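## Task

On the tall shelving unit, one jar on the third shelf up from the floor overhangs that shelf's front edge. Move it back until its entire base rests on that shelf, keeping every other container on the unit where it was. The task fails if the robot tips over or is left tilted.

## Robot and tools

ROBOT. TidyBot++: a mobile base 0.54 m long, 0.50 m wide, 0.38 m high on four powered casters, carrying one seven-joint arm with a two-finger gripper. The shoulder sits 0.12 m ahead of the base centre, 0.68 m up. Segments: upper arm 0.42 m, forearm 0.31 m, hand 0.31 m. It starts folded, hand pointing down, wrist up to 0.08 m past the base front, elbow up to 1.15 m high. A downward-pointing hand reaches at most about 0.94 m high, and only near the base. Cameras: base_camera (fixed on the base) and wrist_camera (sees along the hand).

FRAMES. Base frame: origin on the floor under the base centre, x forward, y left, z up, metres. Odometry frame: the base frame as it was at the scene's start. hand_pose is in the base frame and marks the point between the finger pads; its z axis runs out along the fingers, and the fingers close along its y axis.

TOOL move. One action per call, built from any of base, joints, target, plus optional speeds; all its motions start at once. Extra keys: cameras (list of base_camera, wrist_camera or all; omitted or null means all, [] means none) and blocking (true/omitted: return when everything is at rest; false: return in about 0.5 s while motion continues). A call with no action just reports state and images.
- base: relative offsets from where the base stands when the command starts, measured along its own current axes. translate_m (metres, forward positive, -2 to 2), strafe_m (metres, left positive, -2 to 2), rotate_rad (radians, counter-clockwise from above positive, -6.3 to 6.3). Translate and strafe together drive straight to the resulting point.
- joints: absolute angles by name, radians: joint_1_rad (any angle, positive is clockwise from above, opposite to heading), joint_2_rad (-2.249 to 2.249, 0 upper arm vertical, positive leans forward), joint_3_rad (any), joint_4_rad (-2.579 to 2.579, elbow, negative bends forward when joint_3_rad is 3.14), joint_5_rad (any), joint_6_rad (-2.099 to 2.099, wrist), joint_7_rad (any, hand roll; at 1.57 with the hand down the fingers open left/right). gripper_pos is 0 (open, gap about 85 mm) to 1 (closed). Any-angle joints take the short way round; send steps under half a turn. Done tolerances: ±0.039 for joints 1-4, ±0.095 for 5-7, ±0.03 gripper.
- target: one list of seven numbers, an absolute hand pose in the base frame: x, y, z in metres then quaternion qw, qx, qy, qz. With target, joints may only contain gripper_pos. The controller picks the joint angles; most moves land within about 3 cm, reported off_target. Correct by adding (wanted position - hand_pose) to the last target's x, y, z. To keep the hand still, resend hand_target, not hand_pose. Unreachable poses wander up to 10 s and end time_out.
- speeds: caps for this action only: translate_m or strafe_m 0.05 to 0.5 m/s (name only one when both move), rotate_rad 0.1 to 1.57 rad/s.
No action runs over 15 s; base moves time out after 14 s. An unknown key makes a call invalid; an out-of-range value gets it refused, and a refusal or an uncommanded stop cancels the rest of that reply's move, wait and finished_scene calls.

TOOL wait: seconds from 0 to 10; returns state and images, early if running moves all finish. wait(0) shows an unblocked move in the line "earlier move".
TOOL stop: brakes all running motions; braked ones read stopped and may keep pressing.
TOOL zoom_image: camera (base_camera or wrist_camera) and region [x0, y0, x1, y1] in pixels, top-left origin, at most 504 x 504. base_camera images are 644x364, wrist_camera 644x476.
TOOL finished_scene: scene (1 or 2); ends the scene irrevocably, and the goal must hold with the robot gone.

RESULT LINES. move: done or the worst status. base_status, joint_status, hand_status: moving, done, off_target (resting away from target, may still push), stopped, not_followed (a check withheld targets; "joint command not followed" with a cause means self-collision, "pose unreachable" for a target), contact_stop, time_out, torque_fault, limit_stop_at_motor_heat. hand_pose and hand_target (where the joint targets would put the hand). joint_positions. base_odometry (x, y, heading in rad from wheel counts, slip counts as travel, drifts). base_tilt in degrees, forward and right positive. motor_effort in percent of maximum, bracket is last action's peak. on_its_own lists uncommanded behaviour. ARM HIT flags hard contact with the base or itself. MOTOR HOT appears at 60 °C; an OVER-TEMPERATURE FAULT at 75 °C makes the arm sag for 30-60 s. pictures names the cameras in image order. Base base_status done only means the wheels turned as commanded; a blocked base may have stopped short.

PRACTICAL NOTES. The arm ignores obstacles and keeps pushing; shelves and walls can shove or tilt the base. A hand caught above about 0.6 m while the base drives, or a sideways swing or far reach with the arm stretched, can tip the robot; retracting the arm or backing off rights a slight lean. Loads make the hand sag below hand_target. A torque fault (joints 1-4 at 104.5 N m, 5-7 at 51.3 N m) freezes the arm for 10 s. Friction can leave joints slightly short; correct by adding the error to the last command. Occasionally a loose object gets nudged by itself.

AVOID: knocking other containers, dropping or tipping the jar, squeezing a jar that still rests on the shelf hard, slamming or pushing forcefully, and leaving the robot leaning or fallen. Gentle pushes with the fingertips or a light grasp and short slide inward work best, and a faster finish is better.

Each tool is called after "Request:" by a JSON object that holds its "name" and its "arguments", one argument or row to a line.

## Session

Request:
{"name": "move", "arguments": {
  "joints": {"joint_6_rad": 0.4}
}}

Scene clock: 1.87 s.
move: done
base_odometry: x=+0.000 y=+0.000 heading=+0.000
base_tilt: forward=-0.7 right=+0.1
base_status: not commanded
joint_positions: joint_1_rad=+0.020 joint_2_rad=-0.312 joint_3_rad=+3.157 joint_4_rad=-2.499 joint_5_rad=+0.011 joint_6_rad=+0.343 joint_7_rad=+1.564 gripper_pos=+0.000
joint_status: all done
motor_effort: joint_1_rad=-1(1) joint_2_rad=-8(8) joint_3_rad=+0(1) joint_4_rad=+18(19) joint_5_rad=+0(1) joint_6_rad=+8(9) joint_7_rad=-2(2)
hand_pose: x=+0.5461 y=-0.0129 z=+0.8166 quat_wxyz=(+0.008, +0.797, -0.013, +0.604) (m; base frame)
hand_target: x=+0.5500 y=-0.0130 z=+0.8331 quat_wxyz=(+0.008, +0.780, -0.013, +0.626) (m; base frame)
hand_status: not commanded
pictures: base_camera, wrist_camera
camera_calibration:
wrist_camera: T_world_to_cam=[[-0.0274394, -0.998137, -0.054502, 0.0579727], [-0.227826, 0.0593321, -0.971892, 0.982671], [0.973315, -0.0142512, -0.22903, -0.211005], [0, 0, 0, 1]] pos_world=[0.430843, -0.00344632, 0.909884]

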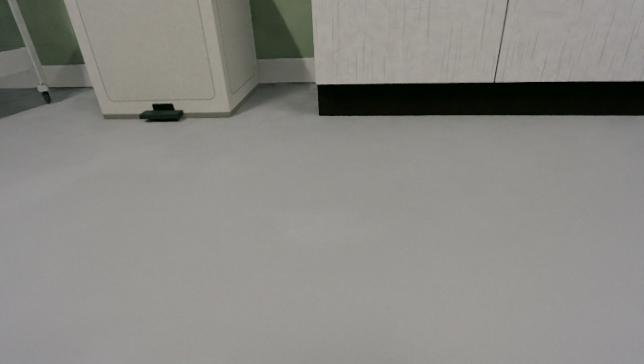

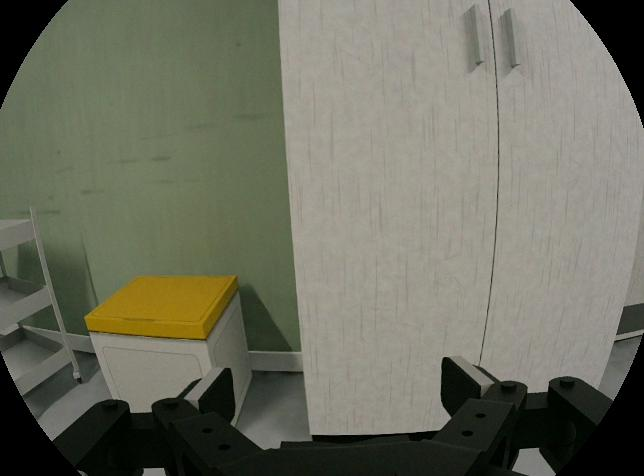

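Request:
{"name": "move", "arguments": {
  "joints": {"joint_1_rad": -1.35, "joint_6_rad": 0.65},
  "cameras": ["wrist_camera"]
}}

Scene clock: 5.00 s.
move: done
base_odometry: x=+0.000 y=+0.000 heading=+0.000
base_tilt: forward=-0.7 right=+0.0
base_status: not commanded
joint_positions: joint_1_rad=-1.337 joint_2_rad=-0.312 joint_3_rad=+3.157 joint_4_rad=-2.499 joint_5_rad=+0.011 joint_6_rad=+0.591 joint_7_rad=+1.564 gripper_pos=+0.000
joint_status: all done
motor_effort: joint_1_rad=-1(2) joint_2_rad=-8(8) joint_3_rad=+0(1) joint_4_rad=+18(19) joint_5_rad=+0(1) joint_6_rad=+8(9) joint_7_rad=-2(2)
hand_pose: x=+0.2248 y=+0.4258 z=+0.8927 quat_wxyz=(-0.431, +0.564, +0.440, +0.549) (m; base frame)
hand_target: x=+0.2192 y=+0.4268 z=+0.9103 quat_wxyz=(-0.447, +0.546, +0.431, +0.562) (m; base frame)
hand_status: not commanded
pictures: wrist_camera
camera_calibration:
wrist_camera: T_world_to_cam=[[0.972973, -0.22487, -0.0525064, -0.0647025], [-0.0473324, 0.0283419, -0.998477, 0.953812], [0.226016, 0.973976, 0.0169323, -0.346953], [0, 0, 0, 1]] pos_world=[0.186517, 0.296342, 0.954837]

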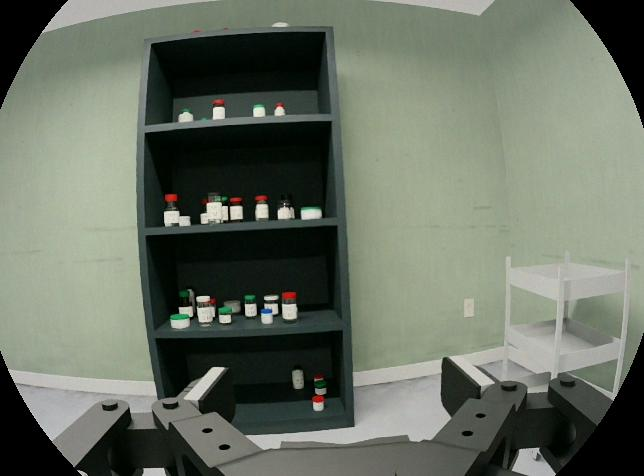

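Request:
{"name": "zoom_image", "arguments": {
  "camera": "wrist_camera",
  "region": [130, 170, 350, 350]
}}

Scaled by 2.291.

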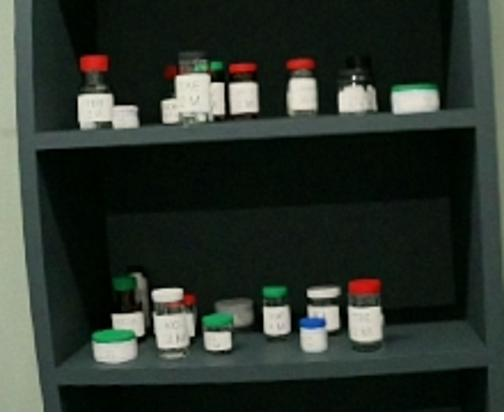

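Request:
{"name": "move", "arguments": {
  "base": {"translate_m": -0.02, "strafe_m": 0.91, "rotate_rad": 1.354},
  "joints": {"joint_1_rad": 0.0, "joint_2_rad": 0.0, "joint_3_rad": 3.1416, "joint_4_rad": -1.07, "joint_5_rad": 0.0, "joint_6_rad": -0.85, "joint_7_rad": 1.5708}
}}

Scene clock: 12.03 s.
move: done
base_odometry: x=-0.020 y=+0.910 heading=+1.355
base_tilt: forward=-0.7 right=+0.0
base_status: done
joint_positions: joint_1_rad=-0.009 joint_2_rad=+0.014 joint_3_rad=+3.150 joint_4_rad=-1.079 joint_5_rad=+0.011 joint_6_rad=-0.809 joint_7_rad=+1.564 gripper_pos=+0.000
joint_status: all done
motor_effort: joint_1_rad=-1(3) joint_2_rad=-22(26) joint_3_rad=+0(2) joint_4_rad=+20(23) joint_5_rad=+0(1) joint_6_rad=+8(10) joint_7_rad=-1(3)
hand_pose: x=+0.6984 y=-0.0006 z=+1.1462 quat_wxyz=(+0.003, +0.814, -0.002, +0.581) (m; base frame)
hand_target: x=+0.6873 y=+0.0013 z=+1.1470 quat_wxyz=(+0.000, +0.819, +0.000, +0.574) (m; base frame)
hand_status: not commanded
pictures: base_camera, wrist_camera
camera_calibration:
wrist_camera: T_world_to_cam=[[-0.00667088, -0.99879, -0.0487179, 0.0713537], [-0.284522, 0.0486011, -0.957437, 1.36004], [0.958646, 0.00747438, -0.284502, -0.209722], [0, 0, 0, 1]] pos_world=[0.588485, 0.00673565, 1.24596]

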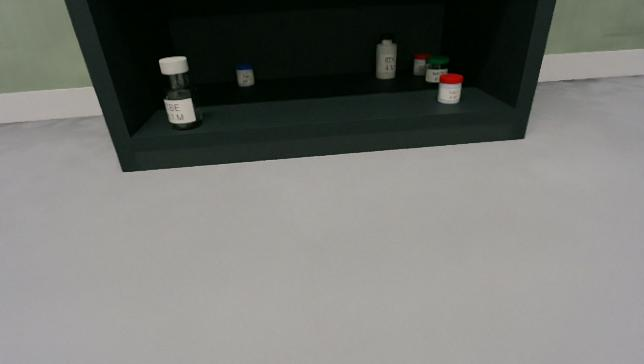

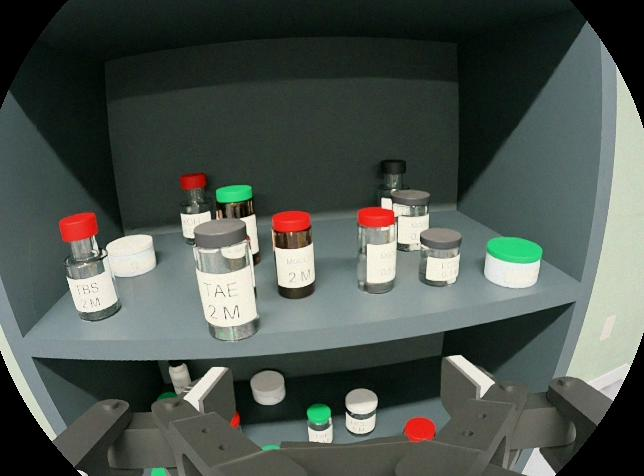

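Request:
{"name": "zoom_image", "arguments": {
  "camera": "wrist_camera",
  "region": [160, 170, 320, 370]
}}

Request:
{"name": "zoom_image", "arguments": {
  "camera": "wrist_camera",
  "region": [180, 290, 300, 370]
}}

Request:
{"name": "zoom_image", "arguments": {
  "camera": "wrist_camera",
  "region": [0, 270, 180, 400]
}}

Request:
{"name": "zoom_image", "arguments": {
  "camera": "wrist_camera",
  "region": [460, 220, 640, 350]
}}

Scaled by 2.520.

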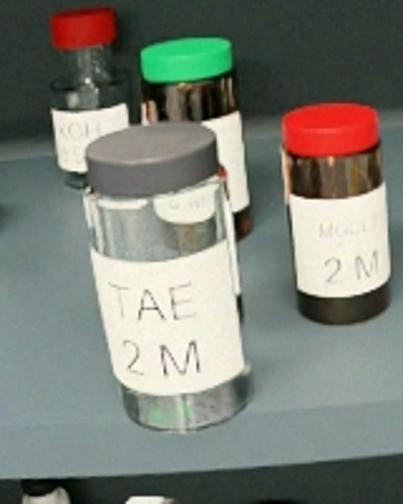

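Scaled by 4.200.

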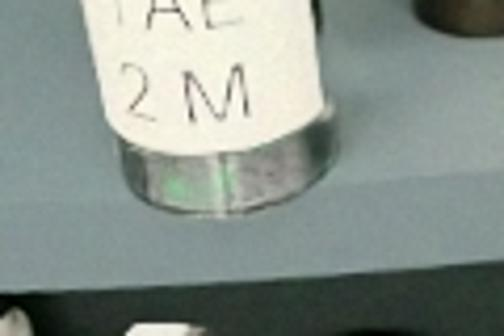

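Scaled by 2.800.

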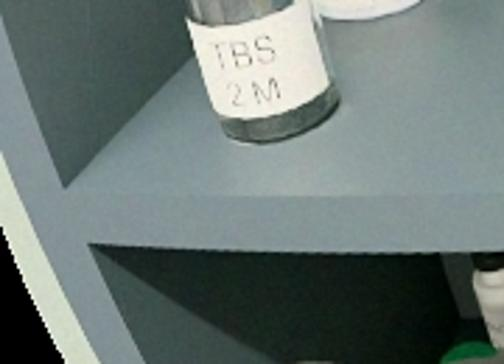

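Scaled by 2.800.

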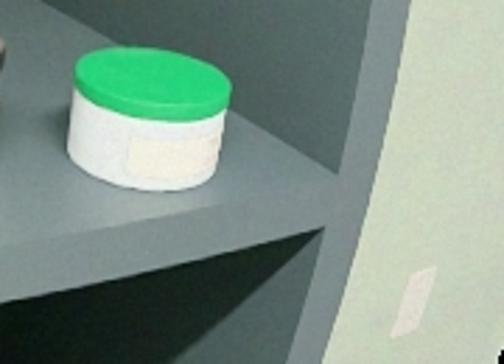

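Request:
{"name": "move", "arguments": {
  "base": {"translate_m": -0.02, "strafe_m": 0.045, "rotate_rad": 0.08},
  "joints": {"joint_1_rad": 0.0, "joint_2_rad": 0.288, "joint_3_rad": 3.1416, "joint_4_rad": -1.42, "joint_5_rad": 0.0, "joint_6_rad": 0.235, "joint_7_rad": 1.5708, "gripper_pos": 0.5}
}}

Scene clock: 19.27 s.
move: done
base_odometry: x=-0.068 y=+0.900 heading=+1.435
base_tilt: forward=-0.7 right=+0.0
base_status: done
joint_positions: joint_1_rad=-0.005 joint_2_rad=+0.307 joint_3_rad=+3.137 joint_4_rad=-1.415 joint_5_rad=+0.011 joint_6_rad=+0.175 joint_7_rad=+1.564 gripper_pos=+0.500
joint_status: all done
motor_effort: joint_1_rad=-1(4) joint_2_rad=-35(40) joint_3_rad=-1(4) joint_4_rad=+21(23) joint_5_rad=+0(1) joint_6_rad=+9(10) joint_7_rad=-2(4)
hand_pose: x=+0.8680 y=+0.0089 z=+1.0428 quat_wxyz=(-0.003, +0.699, +0.005, +0.715) (m; base frame)
hand_target: x=+0.8597 y=+0.0014 z=+1.0726 quat_wxyz=(+0.000, +0.672, +0.000, +0.741) (m; base frame)
hand_status: not commanded
pictures: base_camera, wrist_camera
camera_calibration:
wrist_camera: T_world_to_cam=[[0.0295004, -0.998482, -0.0465212, 0.0431587], [0.0640051, 0.0483329, -0.996778, 1.04733], [0.997513, 0.0264277, 0.0653338, -0.800545], [0, 0, 0, 1]] pos_world=[0.730246, 0.0136291, 1.09827]

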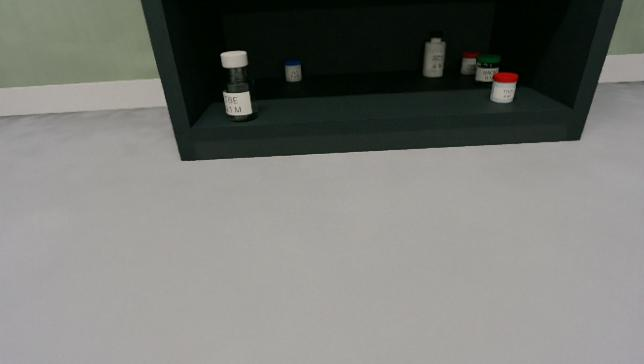

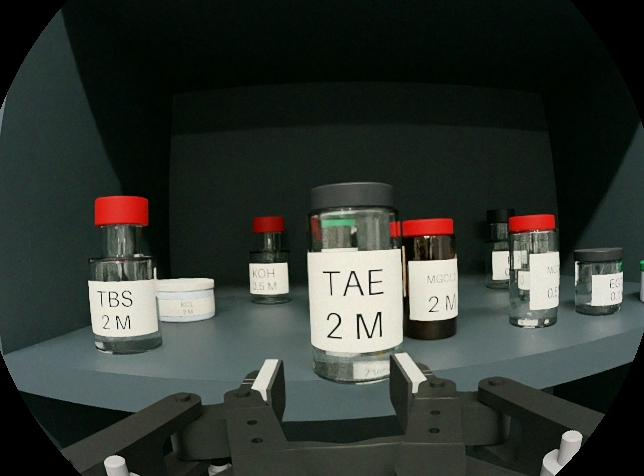

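Request:
{"name": "zoom_image", "arguments": {
  "camera": "wrist_camera",
  "region": [240, 300, 460, 440]
}}

Scaled by 2.291.

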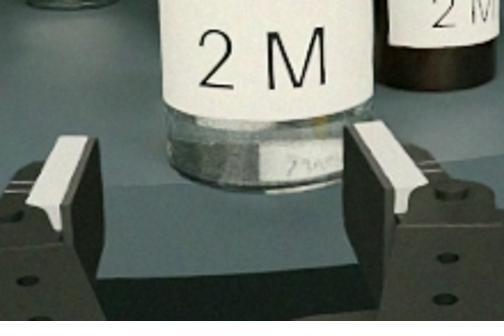

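Request:
{"name": "move", "arguments": {
  "base": {"translate_m": 0.08, "strafe_m": -0.012},
  "speeds": {"translate_m": 0.1},
  "joints": {"joint_2_rad": 0.296},
  "cameras": ["wrist_camera"]
}}

Request:
{"name": "zoom_image", "arguments": {
  "camera": "wrist_camera",
  "region": [220, 300, 460, 460]
}}

Scene clock: 25.73 s.
move: done
base_odometry: x=-0.046 y=+0.978 heading=+1.435
base_tilt: forward=-0.7 right=+0.0
base_status: done
joint_positions: joint_1_rad=-0.005 joint_2_rad=+0.309 joint_3_rad=+3.137 joint_4_rad=-1.415 joint_5_rad=+0.011 joint_6_rad=+0.180 joint_7_rad=+1.564 gripper_pos=+0.500
joint_status: all done
motor_effort: joint_1_rad=-1(2) joint_2_rad=-35(37) joint_3_rad=-1(1) joint_4_rad=+21(22) joint_5_rad=+0(1) joint_6_rad=+9(10) joint_7_rad=-1(2)
hand_pose: x=+0.8688 y=+0.0086 z=+1.0429 quat_wxyz=(-0.003, +0.698, +0.005, +0.716) (m; base frame)
hand_target: x=+0.8628 y=+0.0014 z=+1.0667 quat_wxyz=(+0.000, +0.675, +0.000, +0.738) (m; base frame)
hand_status: not commanded
pictures: wrist_camera
camera_calibration:
wrist_camera: T_world_to_cam=[[0.0293552, -0.998488, -0.0464669, 0.0429687], [0.0673171, 0.0483562, -0.996559, 1.04424], [0.9973, 0.0261261, 0.0686348, -0.804522], [0, 0, 0, 1]] pos_world=[0.730793, 0.0134275, 1.09786]

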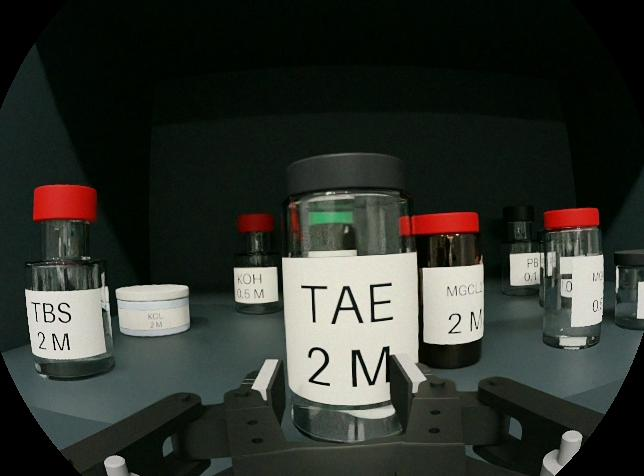

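Scaled by 2.100.

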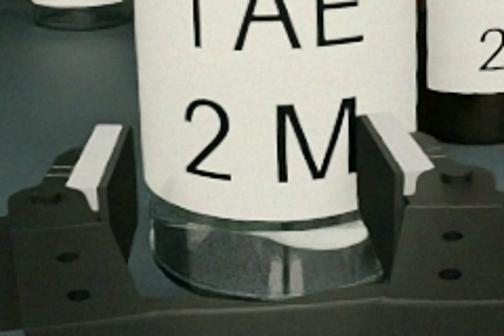

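Request:
{"name": "move", "arguments": {
  "base": {"strafe_m": -0.006},
  "joints": {"joint_2_rad": 0.304},
  "cameras": ["wrist_camera"]
}}

Request:
{"name": "zoom_image", "arguments": {
  "camera": "wrist_camera",
  "region": [220, 300, 460, 460]
}}

Scene clock: 28.37 s.
move: done
base_odometry: x=-0.040 y=+0.977 heading=+1.435
base_tilt: forward=-0.7 right=+0.0
base_status: done
joint_positions: joint_1_rad=-0.003 joint_2_rad=+0.311 joint_3_rad=+3.137 joint_4_rad=-1.415 joint_5_rad=+0.011 joint_6_rad=+0.180 joint_7_rad=+1.564 gripper_pos=+0.500
joint_status: all done
motor_effort: joint_1_rad=-1(3) joint_2_rad=-36(37) joint_3_rad=-1(2) joint_4_rad=+21(22) joint_5_rad=+0(0) joint_6_rad=+8(10) joint_7_rad=-1(2)
hand_pose: x=+0.8695 y=+0.0067 z=+1.0413 quat_wxyz=(-0.002, +0.698, +0.004, +0.716) (m; base frame)
hand_target: x=+0.8659 y=+0.0014 z=+1.0607 quat_wxyz=(+0.000, +0.678, +0.000, +0.735) (m; base frame)
hand_status: not commanded
pictures: wrist_camera
camera_calibration:
wrist_camera: T_world_to_cam=[[0.0265857, -0.99857, -0.0463807, 0.0432374], [0.0654866, 0.0480372, -0.996697, 1.04452], [0.997499, 0.0234606, 0.06667, -0.803231], [0, 0, 0, 1]] pos_world=[0.73167, 0.0118441, 1.09662]

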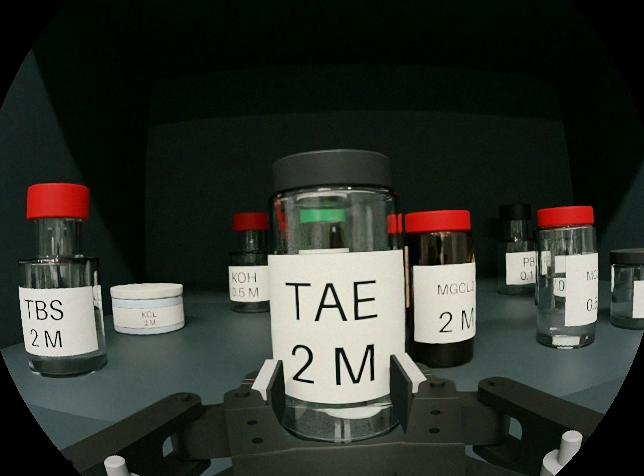

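Scaled by 2.100.

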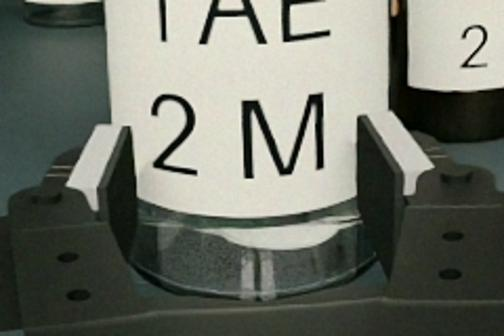

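Request:
{"name": "move", "arguments": {
  "base": {"translate_m": 0.055},
  "speeds": {"translate_m": 0.06},
  "cameras": ["wrist_camera"]
}}

Request:
{"name": "zoom_image", "arguments": {
  "camera": "wrist_camera",
  "region": [200, 130, 480, 470]
}}

Scene clock: 30.83 s.
move: done
base_odometry: x=-0.032 y=+1.032 heading=+1.435
base_tilt: forward=-0.7 right=+0.0
base_status: done
joint_positions: joint_1_rad=-0.003 joint_2_rad=+0.312 joint_3_rad=+3.137 joint_4_rad=-1.415 joint_5_rad=+0.011 joint_6_rad=+0.182 joint_7_rad=+1.564 gripper_pos=+0.500
joint_status: not commanded
motor_effort: joint_1_rad=+0(1) joint_2_rad=-35(36) joint_3_rad=+0(1) joint_4_rad=+21(22) joint_5_rad=+0(1) joint_6_rad=+8(10) joint_7_rad=-2(2)
hand_pose: x=+0.8698 y=+0.0066 z=+1.0414 quat_wxyz=(-0.002, +0.698, +0.004, +0.716) (m; base frame)
hand_target: x=+0.8659 y=+0.0014 z=+1.0607 quat_wxyz=(+0.000, +0.678, +0.000, +0.735) (m; base frame)
hand_status: not commanded
pictures: wrist_camera
camera_calibration:
wrist_camera: T_world_to_cam=[[0.026626, -0.99857, -0.0463651, 0.0431638], [0.0666065, 0.0480507, -0.996622, 1.04346], [0.997424, 0.0234478, 0.0677907, -0.804592], [0, 0, 0, 1]] pos_world=[0.731869, 0.011829, 1.09648]

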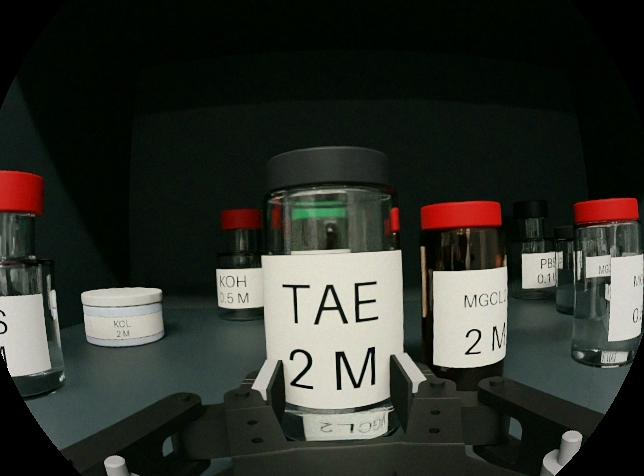

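Scaled by 1.482.

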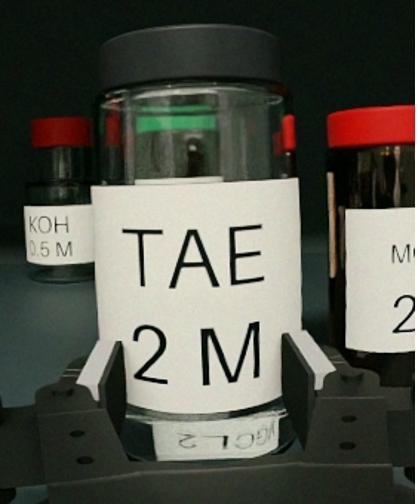

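Request:
{"name": "move", "arguments": {
  "base": {"translate_m": -0.25},
  "speeds": {"translate_m": 0.3},
  "cameras": ["wrist_camera"]
}}

Request:
{"name": "zoom_image", "arguments": {
  "camera": "wrist_camera",
  "region": [200, 230, 480, 400]
}}

Scene clock: 32.90 s.
move: done
base_odometry: x=-0.066 y=+0.784 heading=+1.435
base_tilt: forward=-0.7 right=+0.0
base_status: done
joint_positions: joint_1_rad=-0.002 joint_2_rad=+0.314 joint_3_rad=+3.137 joint_4_rad=-1.416 joint_5_rad=+0.011 joint_6_rad=+0.183 joint_7_rad=+1.564 gripper_pos=+0.500
joint_status: not commanded
motor_effort: joint_1_rad=-1(2) joint_2_rad=-36(38) joint_3_rad=-1(2) joint_4_rad=+21(22) joint_5_rad=+0(1) joint_6_rad=+9(10) joint_7_rad=-1(2)
hand_pose: x=+0.8707 y=+0.0061 z=+1.0395 quat_wxyz=(-0.002, +0.699, +0.004, +0.716) (m; base frame)
hand_target: x=+0.8659 y=+0.0014 z=+1.0607 quat_wxyz=(+0.000, +0.678, +0.000, +0.735) (m; base frame)
hand_status: not commanded
pictures: wrist_camera
camera_calibration:
wrist_camera: T_world_to_cam=[[0.0257203, -0.998596, -0.046305, 0.0431995], [0.0648429, 0.0478894, -0.996746, 1.04327], [0.997564, 0.022634, 0.0659836, -0.803587], [0, 0, 0, 1]] pos_world=[0.73287, 0.0113658, 1.0949]

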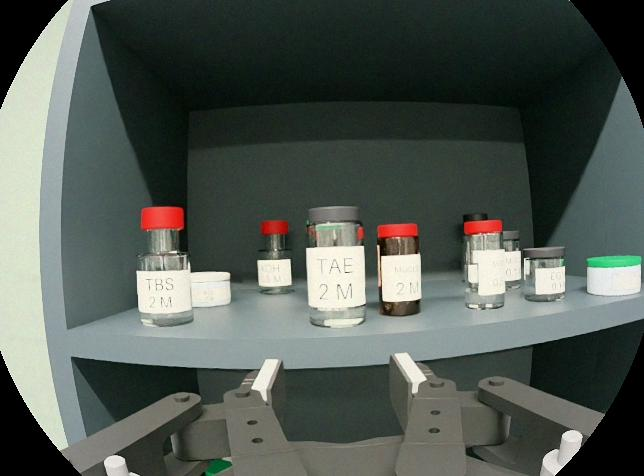

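Scaled by 1.800.

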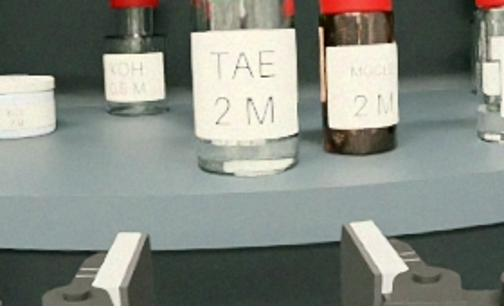

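Request:
{"name": "finished_scene", "arguments": {
  "scene": 2
}}

The scene is finished: the task was done.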